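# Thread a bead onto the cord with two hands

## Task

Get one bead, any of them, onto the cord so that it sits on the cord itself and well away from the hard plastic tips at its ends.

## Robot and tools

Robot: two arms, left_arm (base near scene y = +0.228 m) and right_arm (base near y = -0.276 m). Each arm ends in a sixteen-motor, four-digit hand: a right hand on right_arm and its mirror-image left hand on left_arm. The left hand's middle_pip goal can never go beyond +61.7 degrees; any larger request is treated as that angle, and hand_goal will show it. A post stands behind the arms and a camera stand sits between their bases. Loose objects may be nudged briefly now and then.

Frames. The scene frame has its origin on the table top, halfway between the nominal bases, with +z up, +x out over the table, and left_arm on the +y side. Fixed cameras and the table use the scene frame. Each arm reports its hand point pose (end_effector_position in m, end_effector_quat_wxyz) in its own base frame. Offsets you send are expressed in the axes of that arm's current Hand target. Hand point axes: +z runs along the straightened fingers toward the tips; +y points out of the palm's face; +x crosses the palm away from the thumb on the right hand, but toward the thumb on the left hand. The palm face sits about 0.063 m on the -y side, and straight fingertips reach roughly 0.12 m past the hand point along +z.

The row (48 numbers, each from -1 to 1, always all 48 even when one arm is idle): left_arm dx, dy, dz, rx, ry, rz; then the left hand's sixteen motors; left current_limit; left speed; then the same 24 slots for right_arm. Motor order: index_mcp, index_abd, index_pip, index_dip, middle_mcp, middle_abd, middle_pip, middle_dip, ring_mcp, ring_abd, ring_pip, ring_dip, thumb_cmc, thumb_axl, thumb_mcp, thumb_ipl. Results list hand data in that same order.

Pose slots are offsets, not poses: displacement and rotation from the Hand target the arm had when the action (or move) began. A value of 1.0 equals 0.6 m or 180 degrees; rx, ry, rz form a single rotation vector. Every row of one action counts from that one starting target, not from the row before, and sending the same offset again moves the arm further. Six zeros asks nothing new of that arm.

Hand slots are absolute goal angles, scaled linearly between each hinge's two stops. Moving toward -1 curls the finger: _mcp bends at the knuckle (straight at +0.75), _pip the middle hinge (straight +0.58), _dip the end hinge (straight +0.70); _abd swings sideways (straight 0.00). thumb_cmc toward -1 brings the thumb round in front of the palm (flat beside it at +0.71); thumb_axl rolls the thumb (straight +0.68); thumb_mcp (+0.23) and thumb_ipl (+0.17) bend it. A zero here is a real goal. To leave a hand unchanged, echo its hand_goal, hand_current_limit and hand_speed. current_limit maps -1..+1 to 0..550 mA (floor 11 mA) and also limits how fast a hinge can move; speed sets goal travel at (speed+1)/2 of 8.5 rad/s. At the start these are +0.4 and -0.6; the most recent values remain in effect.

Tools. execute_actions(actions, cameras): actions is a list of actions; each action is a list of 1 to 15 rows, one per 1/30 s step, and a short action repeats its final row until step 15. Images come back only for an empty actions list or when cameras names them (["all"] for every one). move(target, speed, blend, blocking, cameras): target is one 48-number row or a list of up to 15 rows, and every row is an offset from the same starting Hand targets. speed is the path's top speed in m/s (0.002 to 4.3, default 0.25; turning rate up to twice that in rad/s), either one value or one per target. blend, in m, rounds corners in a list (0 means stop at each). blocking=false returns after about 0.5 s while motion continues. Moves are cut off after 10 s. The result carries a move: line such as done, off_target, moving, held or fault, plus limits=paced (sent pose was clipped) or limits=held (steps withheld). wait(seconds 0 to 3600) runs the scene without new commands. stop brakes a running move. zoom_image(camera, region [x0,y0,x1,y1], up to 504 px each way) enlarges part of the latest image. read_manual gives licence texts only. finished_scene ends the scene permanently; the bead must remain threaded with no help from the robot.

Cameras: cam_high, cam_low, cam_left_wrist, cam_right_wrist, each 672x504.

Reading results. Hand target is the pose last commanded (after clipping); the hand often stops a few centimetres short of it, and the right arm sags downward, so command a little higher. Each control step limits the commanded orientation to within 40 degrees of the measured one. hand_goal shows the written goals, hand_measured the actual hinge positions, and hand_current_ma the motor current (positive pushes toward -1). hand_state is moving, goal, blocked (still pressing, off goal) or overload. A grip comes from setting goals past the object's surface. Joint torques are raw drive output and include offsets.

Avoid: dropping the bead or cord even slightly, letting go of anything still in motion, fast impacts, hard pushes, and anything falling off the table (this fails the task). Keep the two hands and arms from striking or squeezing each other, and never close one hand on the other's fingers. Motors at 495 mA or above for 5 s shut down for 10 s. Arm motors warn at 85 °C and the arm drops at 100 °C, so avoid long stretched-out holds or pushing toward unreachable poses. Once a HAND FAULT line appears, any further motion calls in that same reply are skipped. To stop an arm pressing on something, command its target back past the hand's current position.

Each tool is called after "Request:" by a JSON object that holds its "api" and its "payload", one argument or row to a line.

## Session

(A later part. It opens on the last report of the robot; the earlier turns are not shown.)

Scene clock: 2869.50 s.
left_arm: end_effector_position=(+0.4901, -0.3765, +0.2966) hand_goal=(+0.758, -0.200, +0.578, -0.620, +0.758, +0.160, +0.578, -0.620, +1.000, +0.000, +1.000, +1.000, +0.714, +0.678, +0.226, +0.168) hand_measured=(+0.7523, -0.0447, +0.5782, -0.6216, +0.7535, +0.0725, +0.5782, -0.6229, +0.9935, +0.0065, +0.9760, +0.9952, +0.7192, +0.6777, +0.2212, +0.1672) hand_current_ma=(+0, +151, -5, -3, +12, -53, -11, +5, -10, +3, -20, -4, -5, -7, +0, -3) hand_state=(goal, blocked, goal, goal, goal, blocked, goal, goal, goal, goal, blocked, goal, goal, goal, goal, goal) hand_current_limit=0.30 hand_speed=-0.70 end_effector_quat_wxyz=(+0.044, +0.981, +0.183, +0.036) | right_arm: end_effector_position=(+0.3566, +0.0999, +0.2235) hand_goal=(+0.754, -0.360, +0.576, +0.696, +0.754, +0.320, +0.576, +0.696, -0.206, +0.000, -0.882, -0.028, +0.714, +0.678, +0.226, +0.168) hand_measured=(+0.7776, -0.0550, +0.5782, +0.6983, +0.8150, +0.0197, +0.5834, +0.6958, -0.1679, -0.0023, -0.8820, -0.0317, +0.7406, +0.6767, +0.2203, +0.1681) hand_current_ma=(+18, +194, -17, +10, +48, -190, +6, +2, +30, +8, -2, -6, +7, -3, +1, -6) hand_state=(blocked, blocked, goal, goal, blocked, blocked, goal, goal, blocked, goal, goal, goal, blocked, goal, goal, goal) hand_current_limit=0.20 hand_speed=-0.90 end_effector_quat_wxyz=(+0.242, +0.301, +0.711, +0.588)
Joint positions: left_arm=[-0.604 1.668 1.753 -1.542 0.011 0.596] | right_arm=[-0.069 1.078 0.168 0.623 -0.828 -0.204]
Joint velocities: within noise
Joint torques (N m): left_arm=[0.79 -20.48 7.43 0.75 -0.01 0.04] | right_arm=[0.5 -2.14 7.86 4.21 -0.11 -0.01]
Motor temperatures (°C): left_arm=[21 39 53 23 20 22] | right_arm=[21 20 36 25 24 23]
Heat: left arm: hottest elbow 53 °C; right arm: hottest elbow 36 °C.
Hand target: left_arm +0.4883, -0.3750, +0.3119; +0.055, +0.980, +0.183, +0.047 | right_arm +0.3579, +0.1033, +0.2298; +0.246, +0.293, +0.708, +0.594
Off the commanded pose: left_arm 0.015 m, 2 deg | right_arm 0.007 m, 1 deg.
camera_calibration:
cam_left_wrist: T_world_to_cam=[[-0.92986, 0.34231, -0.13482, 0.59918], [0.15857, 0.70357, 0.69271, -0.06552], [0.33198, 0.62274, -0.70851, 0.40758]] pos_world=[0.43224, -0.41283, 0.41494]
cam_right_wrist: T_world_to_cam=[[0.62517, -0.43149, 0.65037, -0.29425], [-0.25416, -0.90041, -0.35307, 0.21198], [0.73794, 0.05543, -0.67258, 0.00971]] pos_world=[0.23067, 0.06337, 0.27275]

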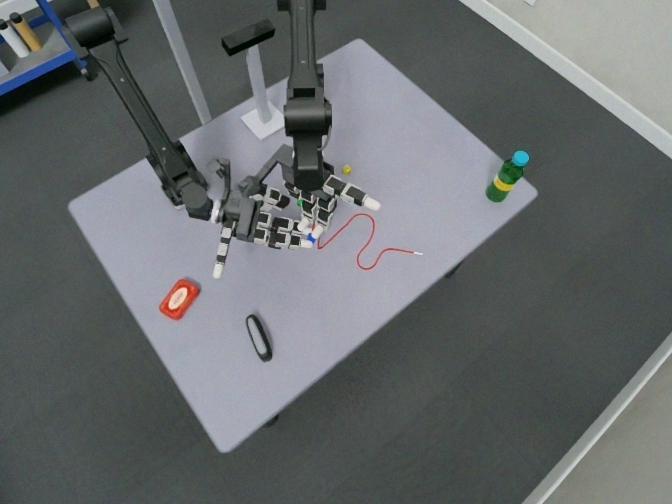

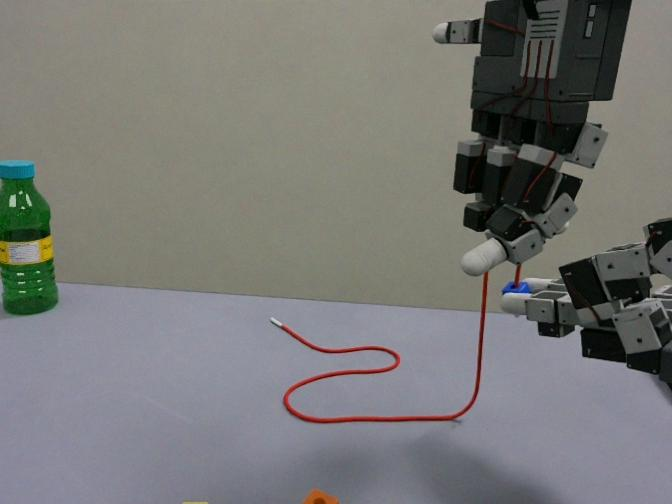

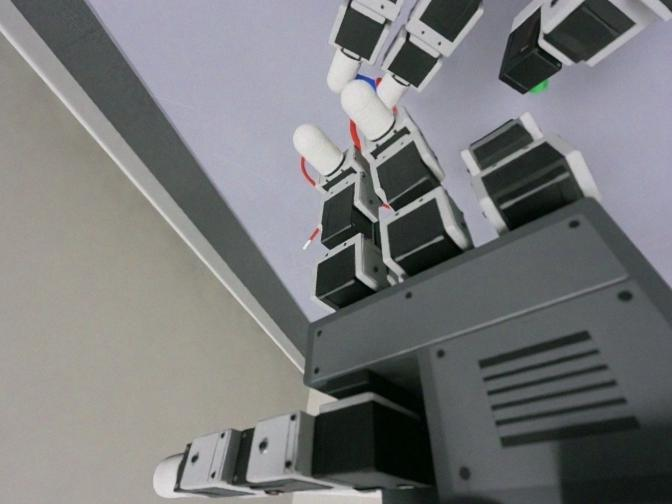

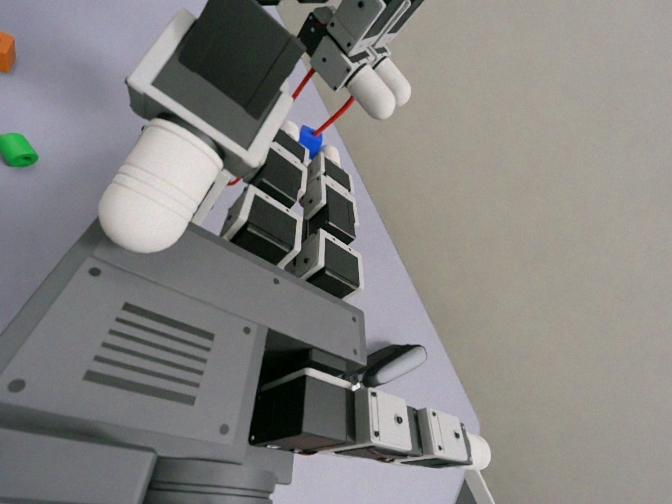

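Request:
{"api": "move", "payload": {
  "target": [-0.0024,-0.0042,0.0329,0,0,0, 0.757,-0.2,0.577,-0.62, 0.757,0.16,0.577,-0.62, 1,0,1,1, 0.714,0.678,0.226,0.168, 0.3,-0.95, 0,0,0,0,0,0, 0.754,-0.36,0.576,0.696, 0.754,0.32,0.576,0.696, -0.207,0,-0.883,-0.029, 0.714,0.678,0.226,0.168, 0.2,-0.95],
  "speed": 0.02,
  "cameras": ["cam_low","cam_right_wrist"]
}}

Request:
{"api": "zoom_image", "payload": {
  "camera": "cam_low",
  "region": [440, 200, 600, 340]
}}

Scene clock: 2884.10 s.
left_arm: end_effector_position=(+0.4893, -0.3760, +0.2738) hand_goal=(+0.758, -0.200, +0.578, -0.620, +0.758, +0.160, +0.578, -0.620, +1.000, +0.000, +1.000, +1.000, +0.714, +0.678, +0.226, +0.168) hand_measured=(+0.7535, -0.0447, +0.5782, -0.6216, +0.7535, +0.0725, +0.5782, -0.6241, +0.9947, +0.0065, +0.9760, +0.9965, +0.7192, +0.6767, +0.2222, +0.1672) hand_current_ma=(+4, +154, -1, -2, +6, -49, -6, +9, -12, +6, -20, -6, -5, -9, +3, +0) hand_state=(goal, blocked, goal, goal, goal, blocked, goal, goal, goal, goal, blocked, goal, goal, goal, goal, goal) hand_current_limit=0.30 hand_speed=-0.95 end_effector_quat_wxyz=(+0.041, +0.982, +0.184, +0.033) | right_arm: end_effector_position=(+0.3566, +0.0999, +0.2235) hand_goal=(+0.754, -0.360, +0.576, +0.696, +0.754, +0.320, +0.576, +0.696, -0.206, +0.000, -0.882, -0.028, +0.714, +0.678, +0.226, +0.168) hand_measured=(+0.7788, -0.0550, +0.5782, +0.6983, +0.8150, +0.0197, +0.5834, +0.6958, -0.1679, -0.0023, -0.8807, -0.0317, +0.7406, +0.6777, +0.2203, +0.1681) hand_current_ma=(+24, +196, -8, +22, +53, -187, -7, +1, +29, +12, -8, -11, +12, -3, +5, -8) hand_state=(blocked, blocked, goal, goal, blocked, blocked, goal, goal, blocked, goal, goal, goal, blocked, goal, goal, goal) hand_current_limit=0.20 hand_speed=-0.95 end_effector_quat_wxyz=(+0.242, +0.301, +0.711, +0.588)
Joint positions: left_arm=[-0.604 1.668 1.695 -1.493 0.011 0.596] | right_arm=[-0.069 1.078 0.168 0.623 -0.828 -0.204]
Joint torques (N m): left_arm=[0.85 -20.89 7.42 0.98 -0.01 0.04] | right_arm=[0.5 -2.2 7.83 4.19 -0.11 -0.01]
Heat: left arm: hottest elbow 52 °C; right arm: hottest elbow 36 °C.
Hand target: left_arm +0.4883, -0.3750, +0.2921; +0.055, +0.980, +0.183, +0.047 | right_arm +0.3579, +0.1033, +0.2298; +0.246, +0.293, +0.708, +0.594
Off the commanded pose: left_arm 0.018 m, 2 deg | right_arm 0.007 m, 1 deg.
move: off_target (left_arm)
cam_right_wrist: T_world_to_cam=[[0.62517, -0.43149, 0.65037, -0.29425], [-0.25416, -0.90041, -0.35307, 0.21198], [0.73794, 0.05543, -0.67258, 0.00971]] pos_world=[0.23067, 0.06337, 0.27275]

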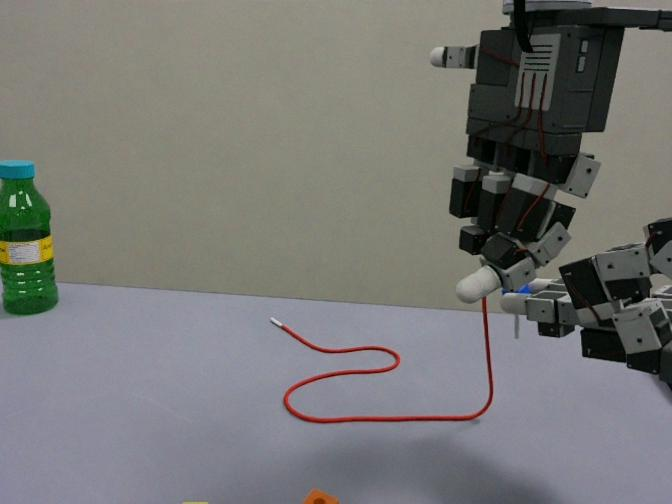

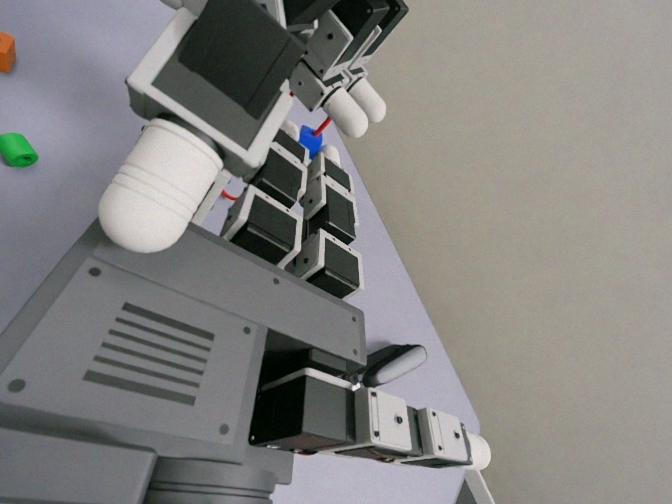

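Scaled by 3.150 from the camera's image (finer frame: 960x720).

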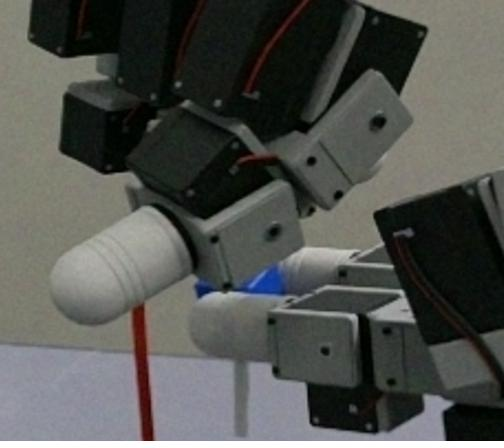

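Request:
{"api": "zoom_image", "payload": {
  "camera": "cam_right_wrist",
  "region": [260, 60, 400, 180]
}}

Request:
{"api": "zoom_image", "payload": {
  "camera": "cam_low",
  "region": [480, 250, 560, 350]
}}

Scaled by 3.600 from the camera's image (finer frame: 960x720).

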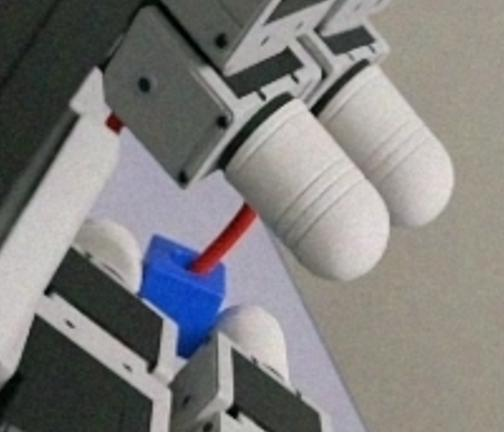

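Scaled by 5.040 from the camera's image (finer frame: 960x720).

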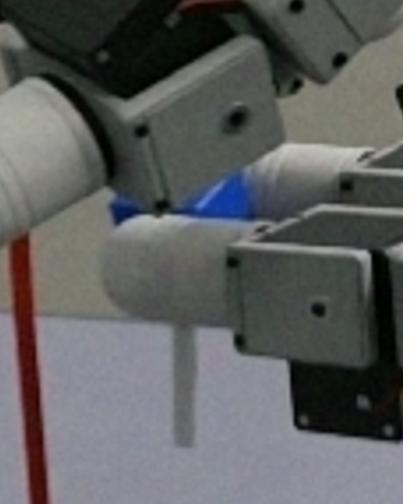

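Request:
{"api": "move", "payload": {
  "target": [
    [0,0,0,0,0,0, 0.757,-0.2,0.577,-0.62, 0.757,0.16,0.577,-0.62, 1,0,1,1, 0.714,0.678,0.226,0.168, 0.3,-0.95, -0.0001,-0.0164,0.0031,0,0,0, 0.754,-0.36,0.576,0.696, 0.754,0.32,0.576,0.696, -0.207,0,-0.883,-0.029, 0.714,0.678,0.226,0.168, 0.2,-0.95],
    [-0.0012,-0.0021,0.0164,0,0,0, 0.757,-0.2,0.577,-0.62, 0.757,0.16,0.577,-0.62, 1,0,1,1, 0.714,0.678,0.226,0.168, 0.3,-0.95, -0.0001,-0.0164,0.0031,0,0,0, 0.754,-0.36,0.576,0.696, 0.754,0.32,0.576,0.696, -0.207,0,-0.883,-0.029, 0.714,0.678,0.226,0.168, 0.2,-0.95]
  ],
  "speed": 0.02,
  "cameras": ["cam_low","cam_right_wrist"]
}}

Request:
{"api": "zoom_image", "payload": {
  "camera": "cam_low",
  "region": [440, 220, 600, 360]
}}

Request:
{"api": "zoom_image", "payload": {
  "camera": "cam_right_wrist",
  "region": [260, 60, 400, 180]
}}

Scene clock: 2963.20 s.
left_arm: end_effector_position=(+0.4891, -0.3758, +0.2638) hand_goal=(+0.758, -0.200, +0.578, -0.620, +0.758, +0.160, +0.578, -0.620, +1.000, +0.000, +1.000, +1.000, +0.714, +0.678, +0.226, +0.168) hand_measured=(+0.7535, -0.0433, +0.5770, -0.6216, +0.7535, +0.0725, +0.5770, -0.6229, +0.9935, +0.0080, +0.9760, +0.9952, +0.7192, +0.6777, +0.2212, +0.1672) hand_current_ma=(-1, +150, +0, -6, +8, -53, -5, +4, -8, +7, -18, -6, -3, -9, +3, +2) hand_state=(goal, blocked, goal, goal, goal, blocked, goal, goal, goal, goal, blocked, goal, goal, goal, goal, goal) hand_current_limit=0.30 hand_speed=-0.95 end_effector_quat_wxyz=(+0.041, +0.982, +0.184, +0.033) | right_arm: end_effector_position=(+0.3579, +0.0997, +0.2168) hand_goal=(+0.754, -0.360, +0.576, +0.696, +0.754, +0.320, +0.576, +0.696, -0.206, +0.000, -0.882, -0.028, +0.714, +0.678, +0.226, +0.168) hand_measured=(+0.7776, -0.0550, +0.5782, +0.6983, +0.8150, +0.0197, +0.5834, +0.6958, -0.1679, -0.0023, -0.8820, -0.0317, +0.7406, +0.6777, +0.2203, +0.1672) hand_current_ma=(+18, +201, -8, +16, +56, -197, -3, +10, +33, +1, +4, -13, +7, -5, +10, -9) hand_state=(blocked, blocked, goal, goal, blocked, blocked, goal, goal, blocked, goal, goal, goal, blocked, goal, goal, goal) hand_current_limit=0.20 hand_speed=-0.95 end_effector_quat_wxyz=(+0.245, +0.298, +0.710, +0.589)
Joint positions: left_arm=[-0.604 1.667 1.667 -1.467 0.011 0.596] | right_arm=[-0.069 1.138 0.161 0.698 -0.828 -0.204]
Joint torques (N m): left_arm=[0.85 -20.78 7.42 0.85 -0.01 0.04] | right_arm=[0.5 -2.26 6.94 4.18 -0.1 -0.01]
Motor temperatures (°C): left_arm=[21 39 48 23 20 22] | right_arm=[21 20 36 25 24 23]
Heat: left arm: hottest elbow 48 °C; right arm: hottest elbow 36 °C.
Hand target: left_arm +0.4883, -0.3750, +0.2820; +0.055, +0.980, +0.183, +0.047 | right_arm +0.3580, +0.1033, +0.2198; +0.246, +0.293, +0.708, +0.594
Off the commanded pose: left_arm 0.018 m, 2 deg | right_arm 0.005 m, 1 deg.
move: off_target (left_arm)
cam_right_wrist: T_world_to_cam=[[0.61951, -0.43132, 0.65587, -0.28991], [-0.25161, -0.90054, -0.35457, 0.20928], [0.74357, 0.05463, -0.66642, 0.00106]] pos_world=[0.23147, 0.06337, 0.26505]

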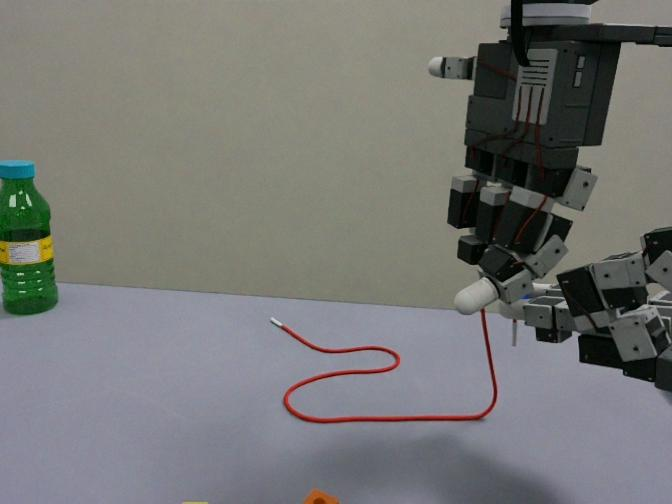

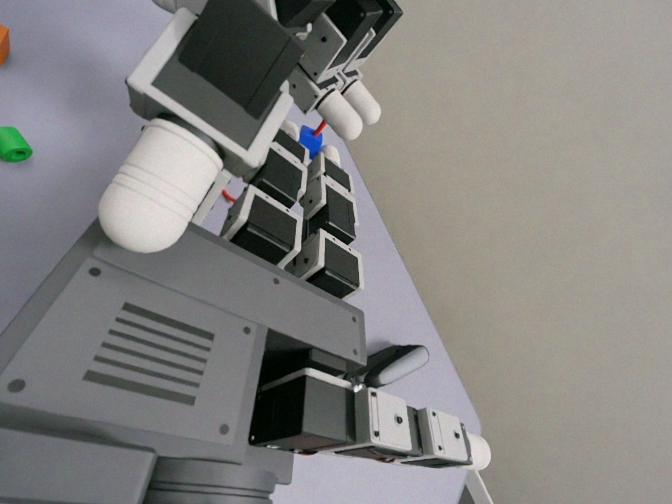

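Scaled by 3.150 from the camera's image (finer frame: 960x720).

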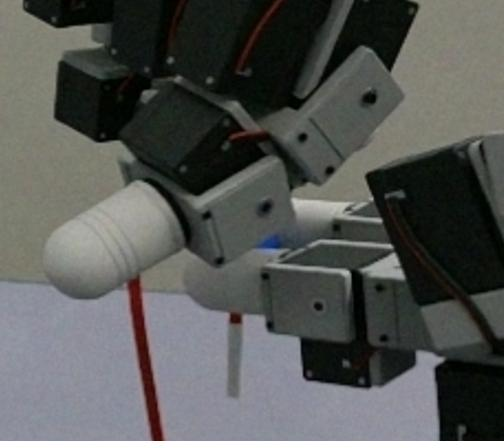

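Scaled by 3.600 from the camera's image (finer frame: 960x720).

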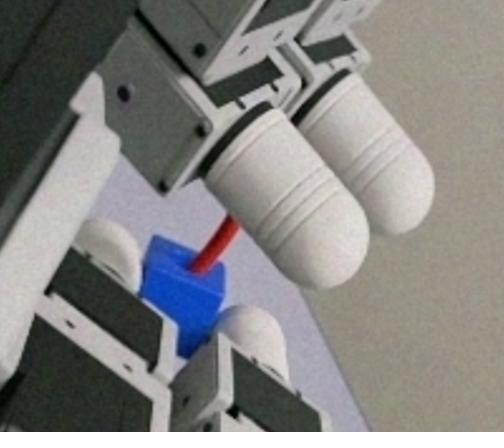

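Request:
{"api": "move", "payload": {
  "target": [
    [0,0,0,0,0,0, 0.757,-0.2,0.577,-0.62, 0.757,0.16,0.577,-0.62, 1,0,1,1, 0.714,0.678,0.226,0.168, 0.3,-0.95, -0.0001,-0.0197,0.0037,0,0,0, 0.754,-0.36,0.576,0.696, 0.754,0.32,0.576,0.696, -0.207,0,-0.883,-0.029, 0.714,0.678,0.226,0.168, 0.2,-0.95],
    [-0.0012,-0.0021,0.0164,0,0,0, 0.757,-0.2,0.577,-0.62, 0.757,0.16,0.577,-0.62, 1,0,1,1, 0.714,0.678,0.226,0.168, 0.3,-0.95, -0.0001,-0.0197,0.0037,0,0,0, 0.754,-0.36,0.576,0.696, 0.754,0.32,0.576,0.696, -0.207,0,-0.883,-0.029, 0.714,0.678,0.226,0.168, 0.2,-0.95],
    [-0.0012,-0.0021,0.0164,0,0,0, 0.757,-0.2,0.577,-0.62, 0.757,0.16,0.577,-0.62, 1,0,1,1, 0.714,0.678,0.226,0.168, 0.3,-0.95, -0.0002,-0.0393,0.0075,0,0,0, 0.754,-0.36,0.576,0.696, 0.754,0.32,0.576,0.696, -0.207,0,-0.883,-0.029, 0.714,0.678,0.226,0.168, 0.2,-0.95]
  ],
  "speed": 0.02,
  "cameras": ["cam_low","cam_right_wrist"]
}}

Request:
{"api": "zoom_image", "payload": {
  "camera": "cam_low",
  "region": [440, 220, 600, 360]
}}

Request:
{"api": "zoom_image", "payload": {
  "camera": "cam_right_wrist",
  "region": [260, 60, 400, 180]
}}

Scene clock: 2982.90 s.
left_arm: end_effector_position=(+0.4888, -0.3756, +0.2543) hand_goal=(+0.758, -0.200, +0.578, -0.620, +0.758, +0.160, +0.578, -0.620, +1.000, +0.000, +1.000, +1.000, +0.714, +0.678, +0.226, +0.168) hand_measured=(+0.7523, -0.0433, +0.5782, -0.6216, +0.7535, +0.0725, +0.5770, -0.6229, +0.9935, +0.0080, +0.9760, +0.9965, +0.7192, +0.6777, +0.2212, +0.1681) hand_current_ma=(+1, +155, +0, -2, +7, -55, -15, +2, -11, +1, -19, -4, -2, -12, +3, -1) hand_state=(goal, blocked, goal, goal, goal, blocked, goal, goal, goal, goal, blocked, goal, goal, goal, goal, goal) hand_current_limit=0.30 hand_speed=-0.95 end_effector_quat_wxyz=(+0.041, +0.982, +0.184, +0.033) | right_arm: end_effector_position=(+0.3590, +0.0996, +0.1936) hand_goal=(+0.754, -0.360, +0.576, +0.696, +0.754, +0.320, +0.576, +0.696, -0.206, +0.000, -0.882, -0.028, +0.714, +0.678, +0.226, +0.168) hand_measured=(+0.7776, -0.0550, +0.5782, +0.6983, +0.8150, +0.0183, +0.5834, +0.6958, -0.1679, -0.0037, -0.8807, -0.0317, +0.7406, +0.6777, +0.2203, +0.1681) hand_current_ma=(+17, +199, -2, +0, +40, -191, -1, -3, +34, +2, +8, -8, +14, -8, +11, -1) hand_state=(blocked, blocked, goal, goal, blocked, blocked, goal, goal, blocked, goal, goal, goal, blocked, goal, goal, goal) hand_current_limit=0.20 hand_speed=-0.95 end_effector_quat_wxyz=(+0.245, +0.298, +0.710, +0.589)
Joint positions: left_arm=[-0.604 1.666 1.64 -1.441 0.011 0.596] | right_arm=[-0.069 1.308 0.142 0.889 -0.828 -0.204]
Joint torques (N m): left_arm=[0.79 -20.72 7.39 0.91 -0.01 0.04] | right_arm=[0.62 -3.43 5.26 4.18 -0.1 -0.01]
Heat: left arm: hottest elbow 49 °C; right arm: hottest elbow 37 °C.
Hand target: left_arm +0.4883, -0.3750, +0.2721; +0.055, +0.980, +0.183, +0.047 | right_arm +0.3583, +0.1035, +0.1958; +0.246, +0.293, +0.708, +0.594
Off the commanded pose: left_arm 0.018 m, 2 deg | right_arm 0.004 m, 1 deg.
move: off_target (left_arm)
cam_right_wrist: T_world_to_cam=[[0.61838, -0.4314, 0.65688, -0.2752], [-0.2514, -0.90053, -0.35475, 0.20114], [0.74458, 0.05424, -0.66533, -0.01574]] pos_world=[0.23247, 0.06327, 0.24166]

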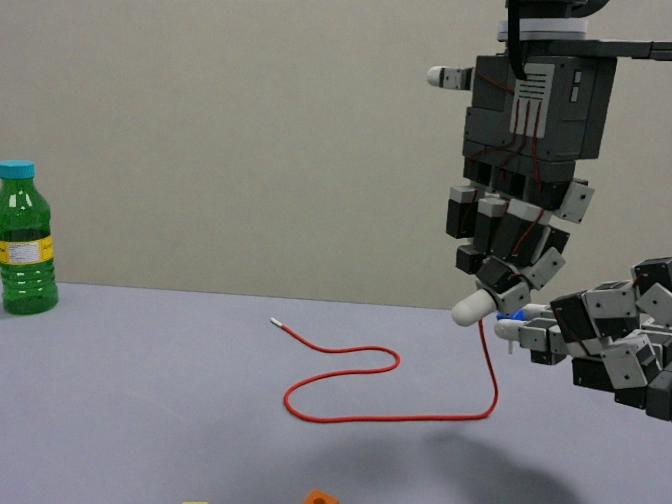

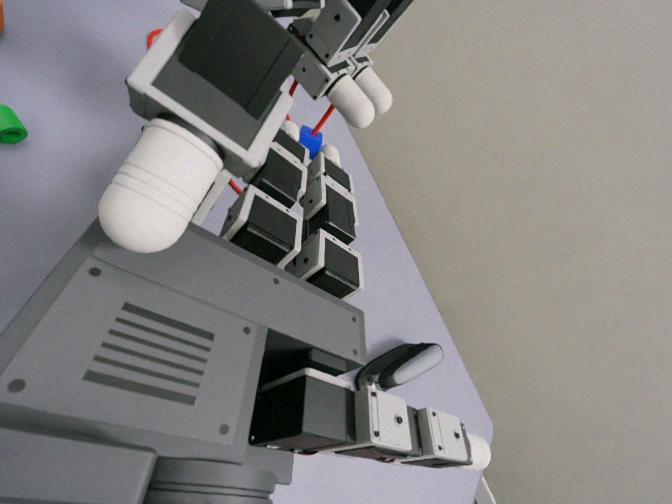

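Scaled by 3.150 from the camera's image (finer frame: 960x720).

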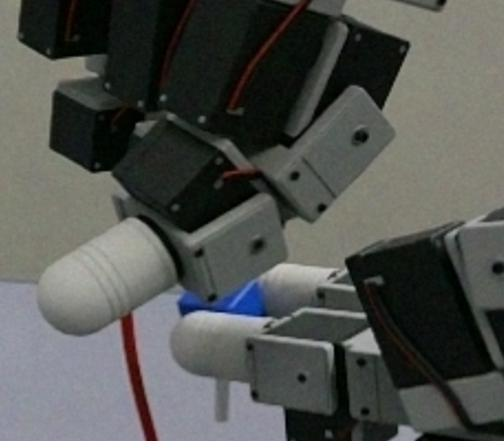

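Scaled by 3.600 from the camera's image (finer frame: 960x720).

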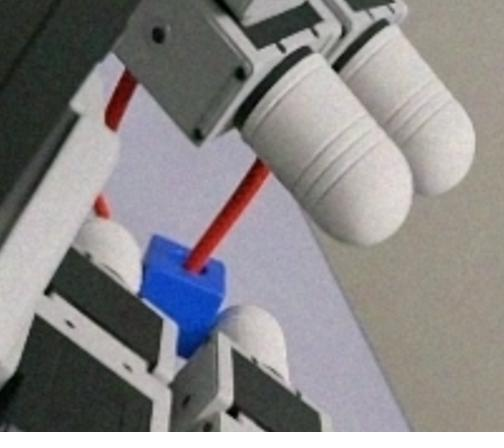

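Request:
{"api": "move", "payload": {
  "target": [
    [-0.0018,-0.0032,0.0247,0,0,0, 0.757,-0.2,0.577,-0.62, 0.757,0.16,0.577,-0.62, 1,0,1,1, 0.714,0.678,0.226,0.168, 0.3,-0.95, 0,0,0,0,0,0, 0.754,-0.36,0.576,0.696, 0.754,0.32,0.576,0.696, -0.207,0,-0.883,-0.029, 0.714,0.678,0.226,0.168, 0.2,-0.95],
    [-0.0018,-0.0032,0.0247,0,0,0, 0.757,-0.2,0.577,-0.62, 0.757,0.16,0.577,-0.62, 1,0,1,1, 0.714,0.678,0.226,0.168, 0.3,-0.95, -0.0001,-0.0164,0.0031,0,0,0, 0.754,-0.36,0.576,0.696, 0.754,0.32,0.576,0.696, -0.207,0,-0.883,-0.029, 0.714,0.678,0.226,0.168, 0.2,-0.95],
    [-0.003,-0.0053,0.0411,0,0,0, 0.757,-0.2,0.577,-0.62, 0.757,0.16,0.577,-0.62, 1,0,1,1, 0.714,0.678,0.226,0.168, 0.3,-0.95, -0.0001,-0.0164,0.0031,0,0,0, 0.754,-0.36,0.576,0.696, 0.754,0.32,0.576,0.696, -0.207,0,-0.883,-0.029, 0.714,0.678,0.226,0.168, 0.2,-0.95],
    [-0.003,-0.0053,0.0411,0,0,0, 0.757,-0.2,0.577,-0.62, 0.757,0.16,0.577,-0.62, 1,0,1,1, 0.714,0.678,0.226,0.168, 0.3,-0.95, -0.0002,-0.0328,0.0062,0,0,0, 0.754,-0.36,0.576,0.696, 0.754,0.32,0.576,0.696, -0.207,0,-0.883,-0.029, 0.714,0.678,0.226,0.168, 0.2,-0.95]
  ],
  "speed": 0.025,
  "cameras": ["cam_low","cam_right_wrist"]
}}

Request:
{"api": "zoom_image", "payload": {
  "camera": "cam_low",
  "region": [440, 260, 600, 400]
}}

Request:
{"api": "zoom_image", "payload": {
  "camera": "cam_right_wrist",
  "region": [260, 60, 400, 180]
}}

Scene clock: 3005.23 s.
left_arm: end_effector_position=(+0.4879, -0.3750, +0.2311) hand_goal=(+0.758, -0.200, +0.578, -0.620, +0.758, +0.160, +0.578, -0.620, +1.000, +0.000, +1.000, +1.000, +0.714, +0.678, +0.226, +0.168) hand_measured=(+0.7535, -0.0433, +0.5770, -0.6216, +0.7535, +0.0725, +0.5770, -0.6229, +0.9935, +0.0065, +0.9760, +0.9965, +0.7192, +0.6777, +0.2212, +0.1672) hand_current_ma=(+2, +153, -1, -4, +10, -54, -9, +1, -12, +1, -19, -2, -2, -5, +1, -5) hand_state=(goal, blocked, goal, goal, goal, blocked, goal, goal, goal, goal, blocked, goal, goal, goal, goal, goal) hand_current_limit=0.30 hand_speed=-0.95 end_effector_quat_wxyz=(+0.042, +0.982, +0.183, +0.034) | right_arm: end_effector_position=(+0.3598, +0.0995, +0.1740) hand_goal=(+0.754, -0.360, +0.576, +0.696, +0.754, +0.320, +0.576, +0.696, -0.206, +0.000, -0.882, -0.028, +0.714, +0.678, +0.226, +0.168) hand_measured=(+0.7776, -0.0550, +0.5782, +0.6983, +0.8150, +0.0183, +0.5834, +0.6958, -0.1679, -0.0023, -0.8820, -0.0317, +0.7393, +0.6767, +0.2203, +0.1681) hand_current_ma=(+11, +193, -16, +12, +50, -180, -2, +8, +26, +2, +3, -5, +5, +2, +4, +5) hand_state=(blocked, blocked, goal, goal, blocked, blocked, goal, goal, blocked, goal, goal, goal, blocked, goal, goal, goal) hand_current_limit=0.20 hand_speed=-0.95 end_effector_quat_wxyz=(+0.246, +0.298, +0.710, +0.589)
Joint positions: left_arm=[-0.604 1.664 1.577 -1.376 0.011 0.596] | right_arm=[-0.069 1.468 0.134 1.058 -0.827 -0.204]
Joint torques (N m): left_arm=[0.85 -20.42 7.38 0.91 -0.01 0.04] | right_arm=[0.67 -4.25 3.73 4.29 -0.1 -0.01]
Heat: left arm: hottest elbow 51 °C; right arm: hottest elbow 36 °C.
Hand target: left_arm +0.4883, -0.3750, +0.2473; +0.055, +0.980, +0.183, +0.047 | right_arm +0.3586, +0.1036, +0.1759; +0.246, +0.292, +0.708, +0.594
Off the commanded pose: left_arm 0.016 m, 2 deg | right_arm 0.005 m, 1 deg.
move: off_target (left_arm)
cam_right_wrist: T_world_to_cam=[[0.61721, -0.43148, 0.65793, -0.26258], [-0.25117, -0.90051, -0.35495, 0.19429], [0.74563, 0.05383, -0.66418, -0.02991]] pos_world=[0.23317, 0.06327, 0.22186]

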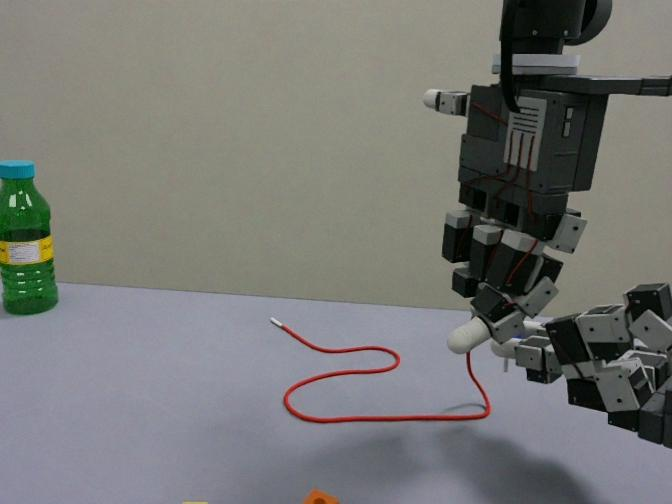

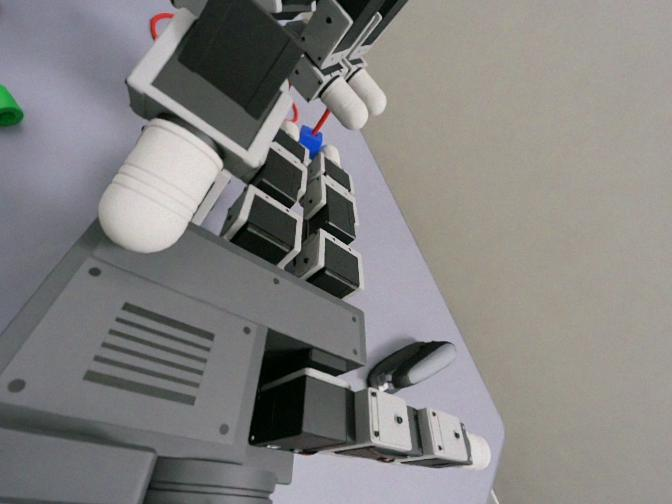

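Scaled by 3.150 from the camera's image (finer frame: 960x720).

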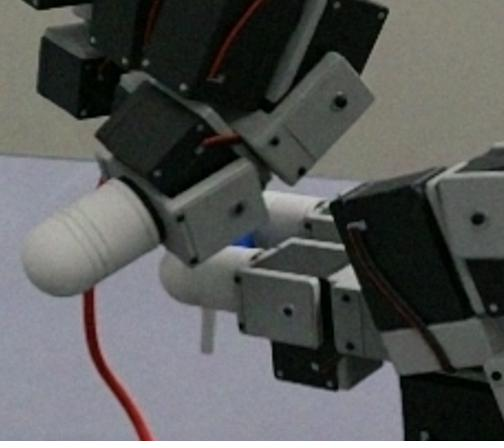

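Scaled by 3.600 from the camera's image (finer frame: 960x720).

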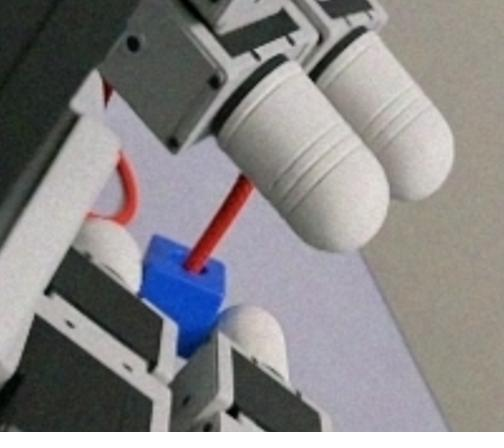

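Request:
{"api": "move", "payload": {
  "target": [
    [-0.0018,-0.0032,0.0247,0,0,0, 0.757,-0.2,0.577,-0.62, 0.757,0.16,0.577,-0.62, 1,0,1,1, 0.714,0.678,0.226,0.168, 0.3,-0.95, 0,0,0,0,0,0, 0.754,-0.36,0.576,0.696, 0.754,0.32,0.576,0.696, -0.207,0,-0.883,-0.029, 0.714,0.678,0.226,0.168, 0.2,-0.95],
    [-0.0018,-0.0032,0.0247,0,0,0, 0.757,-0.2,0.577,-0.62, 0.757,0.16,0.577,-0.62, 1,0,1,1, 0.714,0.678,0.226,0.168, 0.3,-0.95, -0.0001,-0.0164,0.0031,0,0,0, 0.754,-0.36,0.576,0.696, 0.754,0.32,0.576,0.696, -0.207,0,-0.883,-0.029, 0.714,0.678,0.226,0.168, 0.2,-0.95],
    [-0.0036,-0.0063,0.0494,0,0,0, 0.757,-0.2,0.577,-0.62, 0.757,0.16,0.577,-0.62, 1,0,1,1, 0.714,0.678,0.226,0.168, 0.3,-0.95, -0.0001,-0.0164,0.0031,0,0,0, 0.754,-0.36,0.576,0.696, 0.754,0.32,0.576,0.696, -0.207,0,-0.883,-0.029, 0.714,0.678,0.226,0.168, 0.2,-0.95],
    [-0.0036,-0.0063,0.0494,0,0,0, 0.757,-0.2,0.577,-0.62, 0.757,0.16,0.577,-0.62, 1,0,1,1, 0.714,0.678,0.226,0.168, 0.3,-0.95, -0.0002,-0.0328,0.0062,0,0,0, 0.754,-0.36,0.576,0.696, 0.754,0.32,0.576,0.696, -0.207,0,-0.883,-0.029, 0.714,0.678,0.226,0.168, 0.2,-0.95]
  ],
  "speed": 0.025,
  "cameras": ["cam_low","cam_right_wrist"]
}}

Request:
{"api": "zoom_image", "payload": {
  "camera": "cam_low",
  "region": [440, 280, 600, 420]
}}

Request:
{"api": "zoom_image", "payload": {
  "camera": "cam_right_wrist",
  "region": [260, 60, 400, 180]
}}

Scene clock: 3027.17 s.
left_arm: end_effector_position=(+0.4869, -0.3743, +0.2060) hand_goal=(+0.758, -0.200, +0.578, -0.620, +0.758, +0.160, +0.578, -0.620, +1.000, +0.000, +1.000, +1.000, +0.714, +0.678, +0.226, +0.168) hand_measured=(+0.7523, -0.0447, +0.5782, -0.6216, +0.7535, +0.0725, +0.5782, -0.6241, +0.9935, +0.0065, +0.9760, +0.9965, +0.7192, +0.6777, +0.2212, +0.1681) hand_current_ma=(+2, +153, +1, -6, +11, -53, -8, +2, -12, -2, -22, -7, -6, -8, +2, +4) hand_state=(goal, blocked, goal, goal, goal, blocked, goal, goal, goal, goal, blocked, goal, goal, goal, goal, goal) hand_current_limit=0.30 hand_speed=-0.95 end_effector_quat_wxyz=(+0.045, +0.981, +0.183, +0.037) | right_arm: end_effector_position=(+0.3602, +0.0995, +0.1538) hand_goal=(+0.754, -0.360, +0.576, +0.696, +0.754, +0.320, +0.576, +0.696, -0.206, +0.000, -0.882, -0.028, +0.714, +0.678, +0.226, +0.168) hand_measured=(+0.7776, -0.0550, +0.5782, +0.6983, +0.8150, +0.0183, +0.5834, +0.6958, -0.1679, -0.0023, -0.8820, -0.0317, +0.7393, +0.6777, +0.2203, +0.1681) hand_current_ma=(+21, +196, -2, +11, +46, -195, -11, +7, +26, +2, -2, -3, +13, -3, +10, +2) hand_state=(blocked, blocked, goal, goal, blocked, blocked, goal, goal, blocked, goal, goal, goal, blocked, goal, goal, goal) hand_current_limit=0.20 hand_speed=-0.95 end_effector_quat_wxyz=(+0.246, +0.298, +0.710, +0.589)
Joint positions: left_arm=[-0.604 1.664 1.509 -1.299 0.011 0.596] | right_arm=[-0.069 1.637 0.134 1.227 -0.827 -0.204]
Joint torques (N m): left_arm=[0.79 -19.55 7.31 0.94 -0.01 0.03] | right_arm=[0.73 -4.89 2.19 4.23 -0.09 -0.01]
Heat: left arm: hottest elbow 50 °C; right arm: hottest elbow 34 °C.
Hand target: left_arm +0.4882, -0.3750, +0.2173; +0.055, +0.980, +0.183, +0.047 | right_arm +0.3589, +0.1036, +0.1557; +0.246, +0.293, +0.708, +0.594
Off the commanded pose: left_arm 0.011 m, 2 deg | right_arm 0.005 m, 1 deg.
move: off_target (left_arm)
cam_right_wrist: T_world_to_cam=[[0.61734, -0.43167, 0.65768, -0.24968], [-0.25164, -0.90044, -0.3548, 0.18726], [0.74536, 0.05353, -0.66451, -0.04348]] pos_world=[0.23367, 0.06317, 0.20176]

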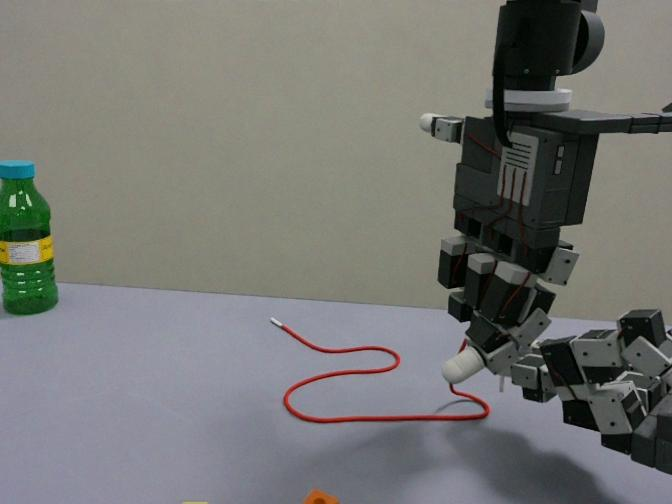

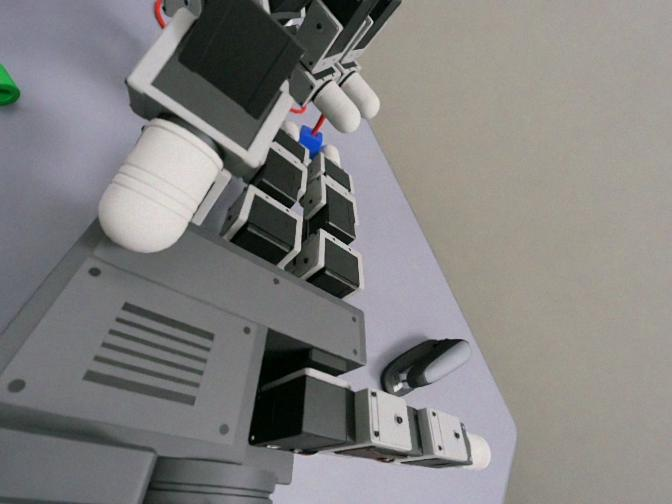

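Scaled by 3.150 from the camera's image (finer frame: 960x720).

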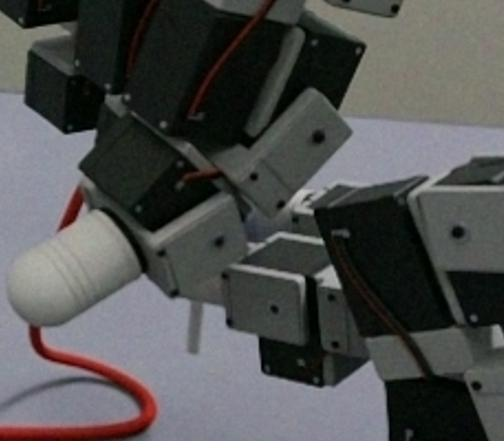

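Scaled by 3.600 from the camera's image (finer frame: 960x720).

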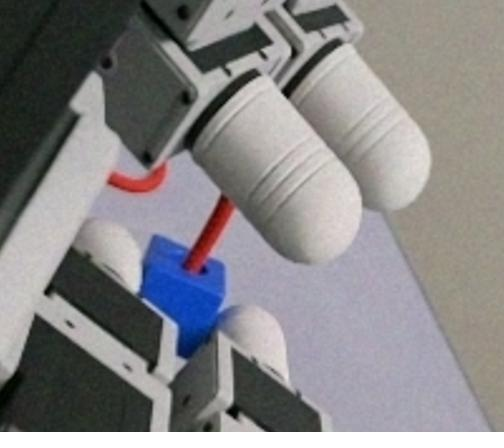

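Request:
{"api": "move", "payload": {
  "target": [
    [0,0,0,0,0,0, 0.757,-0.2,0.577,-0.62, 0.757,0.16,0.577,-0.62, 1,0,1,1, 0.714,0.678,0.226,0.168, 0.3,-0.95, -0.0001,-0.0164,0.0031,0,0,0, 0.754,-0.36,0.576,0.696, 0.754,0.32,0.576,0.696, -0.207,0,-0.883,-0.029, 0.714,0.678,0.226,0.168, 0.2,-0.95],
    [-0.0018,-0.0032,0.0247,0,0,0, 0.757,-0.2,0.577,-0.62, 0.757,0.16,0.577,-0.62, 1,0,1,1, 0.714,0.678,0.226,0.168, 0.3,-0.95, -0.0001,-0.0164,0.0031,0,0,0, 0.754,-0.36,0.576,0.696, 0.754,0.32,0.576,0.696, -0.207,0,-0.883,-0.029, 0.714,0.678,0.226,0.168, 0.2,-0.95],
    [-0.0018,-0.0032,0.0247,0,0,0, 0.757,-0.2,0.577,-0.62, 0.757,0.16,0.577,-0.62, 1,0,1,1, 0.714,0.678,0.226,0.168, 0.3,-0.95, -0.0002,-0.0361,0.0068,0,0,0, 0.754,-0.36,0.576,0.696, 0.754,0.32,0.576,0.696, -0.207,0,-0.883,-0.029, 0.714,0.678,0.226,0.168, 0.2,-0.95]
  ],
  "speed": 0.025,
  "cameras": ["cam_low","cam_right_wrist","cam_high"]
}}

Request:
{"api": "zoom_image", "payload": {
  "camera": "cam_low",
  "region": [440, 300, 600, 440]
}}

Request:
{"api": "zoom_image", "payload": {
  "camera": "cam_right_wrist",
  "region": [260, 60, 400, 180]
}}

Request:
{"api": "zoom_image", "payload": {
  "camera": "cam_high",
  "region": [230, 170, 400, 290]
}}

Scene clock: 3046.20 s.
left_arm: end_effector_position=(+0.4863, -0.3739, +0.1946) hand_goal=(+0.758, -0.200, +0.578, -0.620, +0.758, +0.160, +0.578, -0.620, +1.000, +0.000, +1.000, +1.000, +0.714, +0.678, +0.226, +0.168) hand_measured=(+0.7523, -0.0447, +0.5808, -0.6152, +0.7535, +0.0725, +0.5808, -0.6152, +0.9947, +0.0065, +0.9760, +0.9965, +0.7192, +0.6777, +0.2212, +0.1681) hand_current_ma=(+0, +154, -1, -3, +10, -51, -7, +5, -12, +5, -17, +0, -6, -11, -3, -1) hand_state=(goal, blocked, goal, goal, goal, blocked, goal, goal, goal, goal, blocked, goal, goal, goal, goal, goal) hand_current_limit=0.30 hand_speed=-0.95 end_effector_quat_wxyz=(+0.047, +0.981, +0.183, +0.039) | right_arm: end_effector_position=(+0.3571, +0.0996, +0.1301) hand_goal=(+0.754, -0.360, +0.576, +0.696, +0.754, +0.320, +0.576, +0.696, -0.206, +0.000, -0.882, -0.028, +0.714, +0.678, +0.226, +0.168) hand_measured=(+0.7788, -0.0550, +0.5782, +0.6869, +0.8138, +0.0183, +0.5834, +0.6971, -0.1679, -0.0023, -0.8820, -0.0317, +0.7406, +0.6777, +0.2203, +0.1681) hand_current_ma=(+23, +202, -4, +4, +47, -193, -12, +10, +31, +3, +0, -5, +0, +4, +4, -6) hand_state=(blocked, blocked, goal, goal, blocked, blocked, goal, goal, blocked, goal, goal, goal, blocked, goal, goal, goal) hand_current_limit=0.20 hand_speed=-0.95 end_effector_quat_wxyz=(+0.243, +0.301, +0.711, +0.588)
Joint positions: left_arm=[-0.604 1.664 1.477 -1.261 0.011 0.596] | right_arm=[-0.069 1.822 0.134 1.402 -0.827 -0.204]
Joint torques (N m): left_arm=[0.85 -18.96 7.25 0.95 -0.01 0.04] | right_arm=[0.67 -6.07 1.35 4.25 -0.1 -0.01]
Heat: left arm: hottest elbow 49 °C; right arm: hottest elbow 33 °C.
Hand target: left_arm +0.4882, -0.3749, +0.2023; +0.055, +0.980, +0.183, +0.047 | right_arm +0.3592, +0.1037, +0.1337; +0.246, +0.293, +0.708, +0.594
Off the commanded pose: left_arm 0.008 m, 1 deg | right_arm 0.006 m, 1 deg.
move: done
cam_right_wrist: T_world_to_cam=[[0.62353, -0.43246, 0.65129, -0.23329], [-0.2555, -0.90005, -0.35303, 0.17929], [0.73887, 0.05372, -0.6717, -0.05372]] pos_world=[0.23097, 0.06337, 0.17915]
Images, in order (width x height): cam_high 672x504, cam_low 672x504, cam_right_wrist 672x504.

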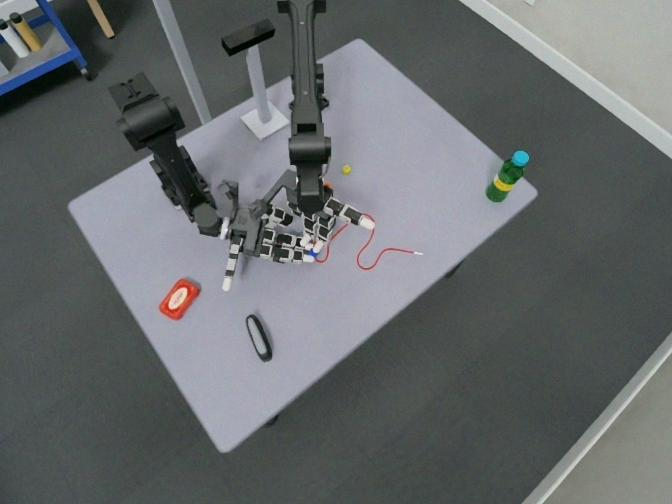

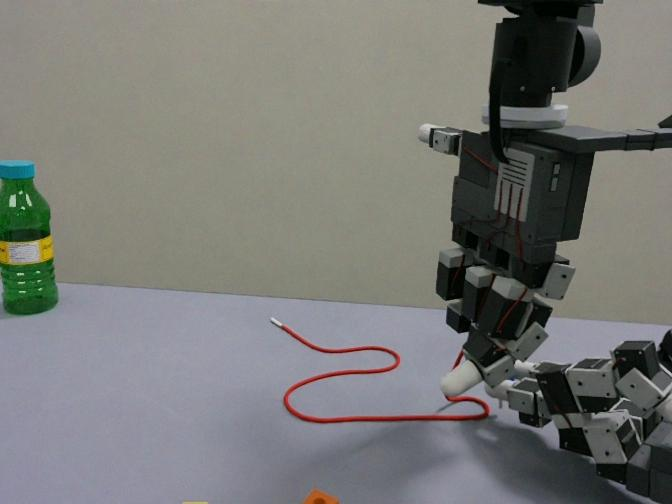

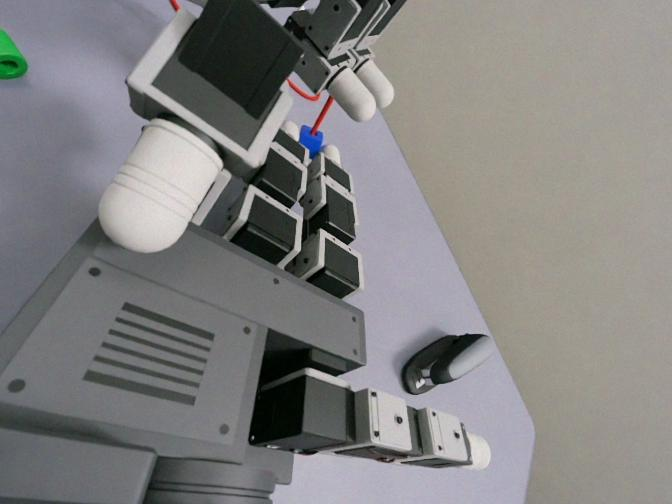

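Scaled by 3.150 from the camera's image (finer frame: 960x720).

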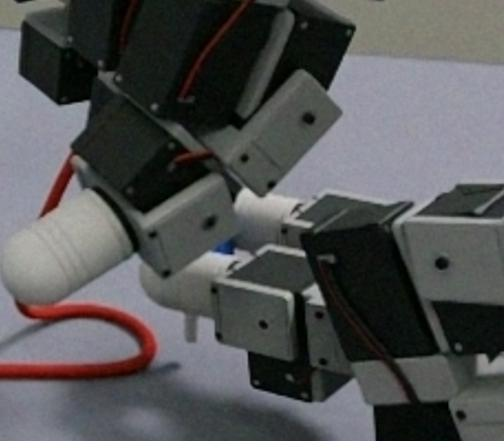

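Scaled by 3.600 from the camera's image (finer frame: 960x720).

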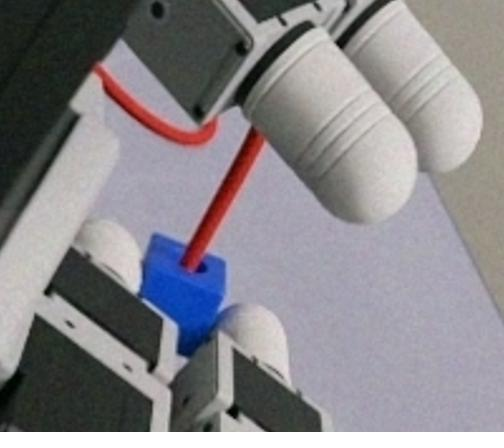

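Scaled by 2.965 from the camera's image (finer frame: 960x720).

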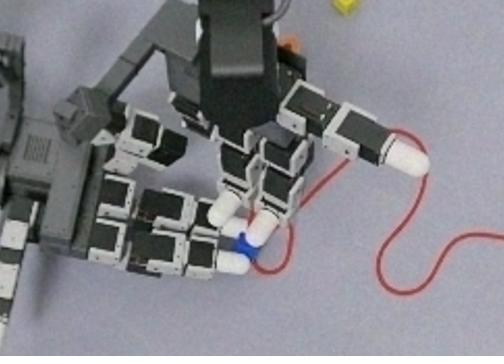

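Request:
{"api": "move", "payload": {
  "target": [-0.0015,-0.0026,0.0206,0,0,0, 0.757,-0.2,0.577,-0.62, 0.757,0.16,0.577,-0.62, 1,0,1,1, 0.714,0.678,0.226,0.168, 0.3,-0.95, 0,0,0,0,0,0, 0.754,-0.36,0.576,0.696, 0.754,0.32,0.576,0.696, -0.207,0,-0.883,-0.029, 0.714,0.678,0.226,0.168, 0.2,-0.95],
  "speed": 0.02,
  "cameras": ["cam_low","cam_right_wrist"]
}}

Request:
{"api": "zoom_image", "payload": {
  "camera": "cam_low",
  "region": [440, 300, 600, 440]
}}

Request:
{"api": "zoom_image", "payload": {
  "camera": "cam_right_wrist",
  "region": [260, 60, 400, 180]
}}

Scene clock: 3062.60 s.
left_arm: end_effector_position=(+0.4860, -0.3737, +0.1859) hand_goal=(+0.758, -0.200, +0.578, -0.620, +0.758, +0.160, +0.578, -0.620, +1.000, +0.000, +1.000, +1.000, +0.714, +0.678, +0.226, +0.168) hand_measured=(+0.7535, -0.0433, +0.5808, -0.6140, +0.7535, +0.0725, +0.5795, -0.6152, +0.9947, +0.0080, +0.9760, +0.9965, +0.7192, +0.6777, +0.2212, +0.1681) hand_current_ma=(-1, +154, +3, -1, +4, -48, -7, +6, -11, +6, -20, -5, +0, -11, +0, -2) hand_state=(goal, blocked, goal, goal, goal, blocked, goal, goal, goal, goal, blocked, goal, goal, goal, goal, goal) hand_current_limit=0.30 hand_speed=-0.95 end_effector_quat_wxyz=(+0.049, +0.981, +0.183, +0.041) | right_arm: end_effector_position=(+0.3571, +0.0996, +0.1300) hand_goal=(+0.754, -0.360, +0.576, +0.696, +0.754, +0.320, +0.576, +0.696, -0.206, +0.000, -0.882, -0.028, +0.714, +0.678, +0.226, +0.168) hand_measured=(+0.7776, -0.0550, +0.5782, +0.6869, +0.8150, +0.0183, +0.5834, +0.6971, -0.1679, -0.0023, -0.8820, -0.0317, +0.7393, +0.6777, +0.2203, +0.1681) hand_current_ma=(+22, +187, -1, -1, +48, -187, -4, +2, +31, -1, +15, -6, +13, +7, +1, -5) hand_state=(blocked, blocked, goal, goal, blocked, blocked, goal, goal, blocked, goal, goal, goal, blocked, goal, goal, goal) hand_current_limit=0.20 hand_speed=-0.95 end_effector_quat_wxyz=(+0.243, +0.301, +0.711, +0.588)
Joint positions: left_arm=[-0.604 1.664 1.452 -1.23 0.011 0.596] | right_arm=[-0.069 1.822 0.134 1.402 -0.827 -0.204]
Joint torques (N m): left_arm=[0.85 -18.32 7.24 0.9 -0.01 0.04] | right_arm=[0.73 -6.07 1.33 4.23 -0.1 -0.01]
Heat: left arm: hottest elbow 50 °C; right arm: hottest elbow 32 °C.
Hand target: left_arm +0.4882, -0.3750, +0.1898; +0.055, +0.980, +0.183, +0.047 | right_arm +0.3592, +0.1037, +0.1337; +0.246, +0.293, +0.708, +0.594
Off the commanded pose: left_arm 0.005 m, 1 deg | right_arm 0.006 m, 1 deg.
move: done
cam_right_wrist: T_world_to_cam=[[0.62377, -0.43245, 0.65108, -0.23331], [-0.25561, -0.90006, -0.35293, 0.1793], [0.73863, 0.05372, -0.67197, -0.05362]] pos_world=[0.23097, 0.06337, 0.17915]

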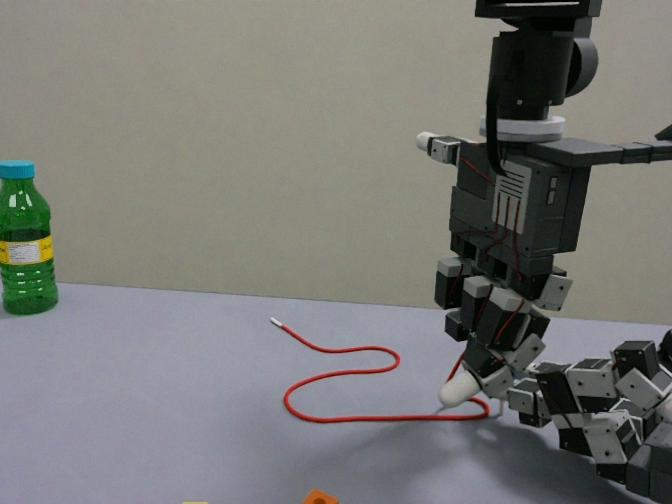

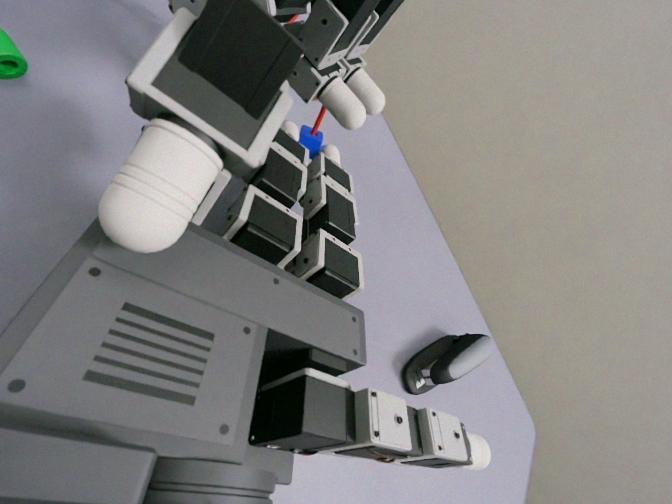

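Scaled by 3.150 from the camera's image (finer frame: 960x720).

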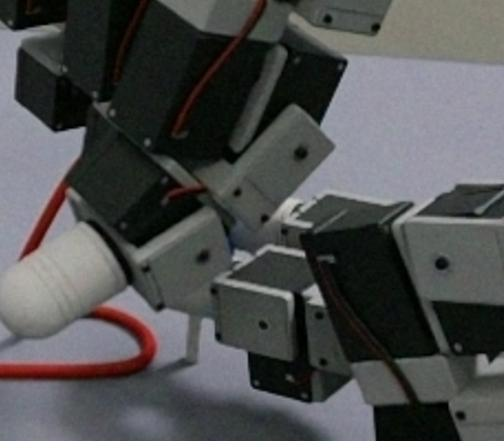

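Scaled by 3.600 from the camera's image (finer frame: 960x720).

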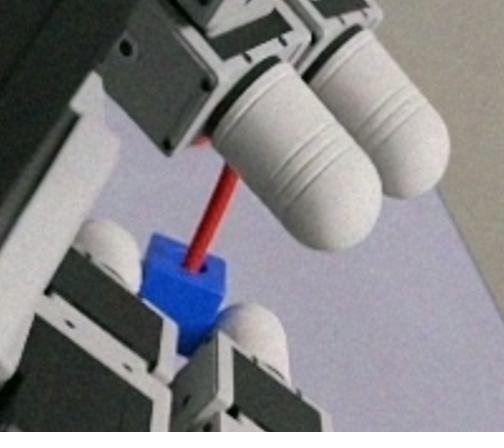

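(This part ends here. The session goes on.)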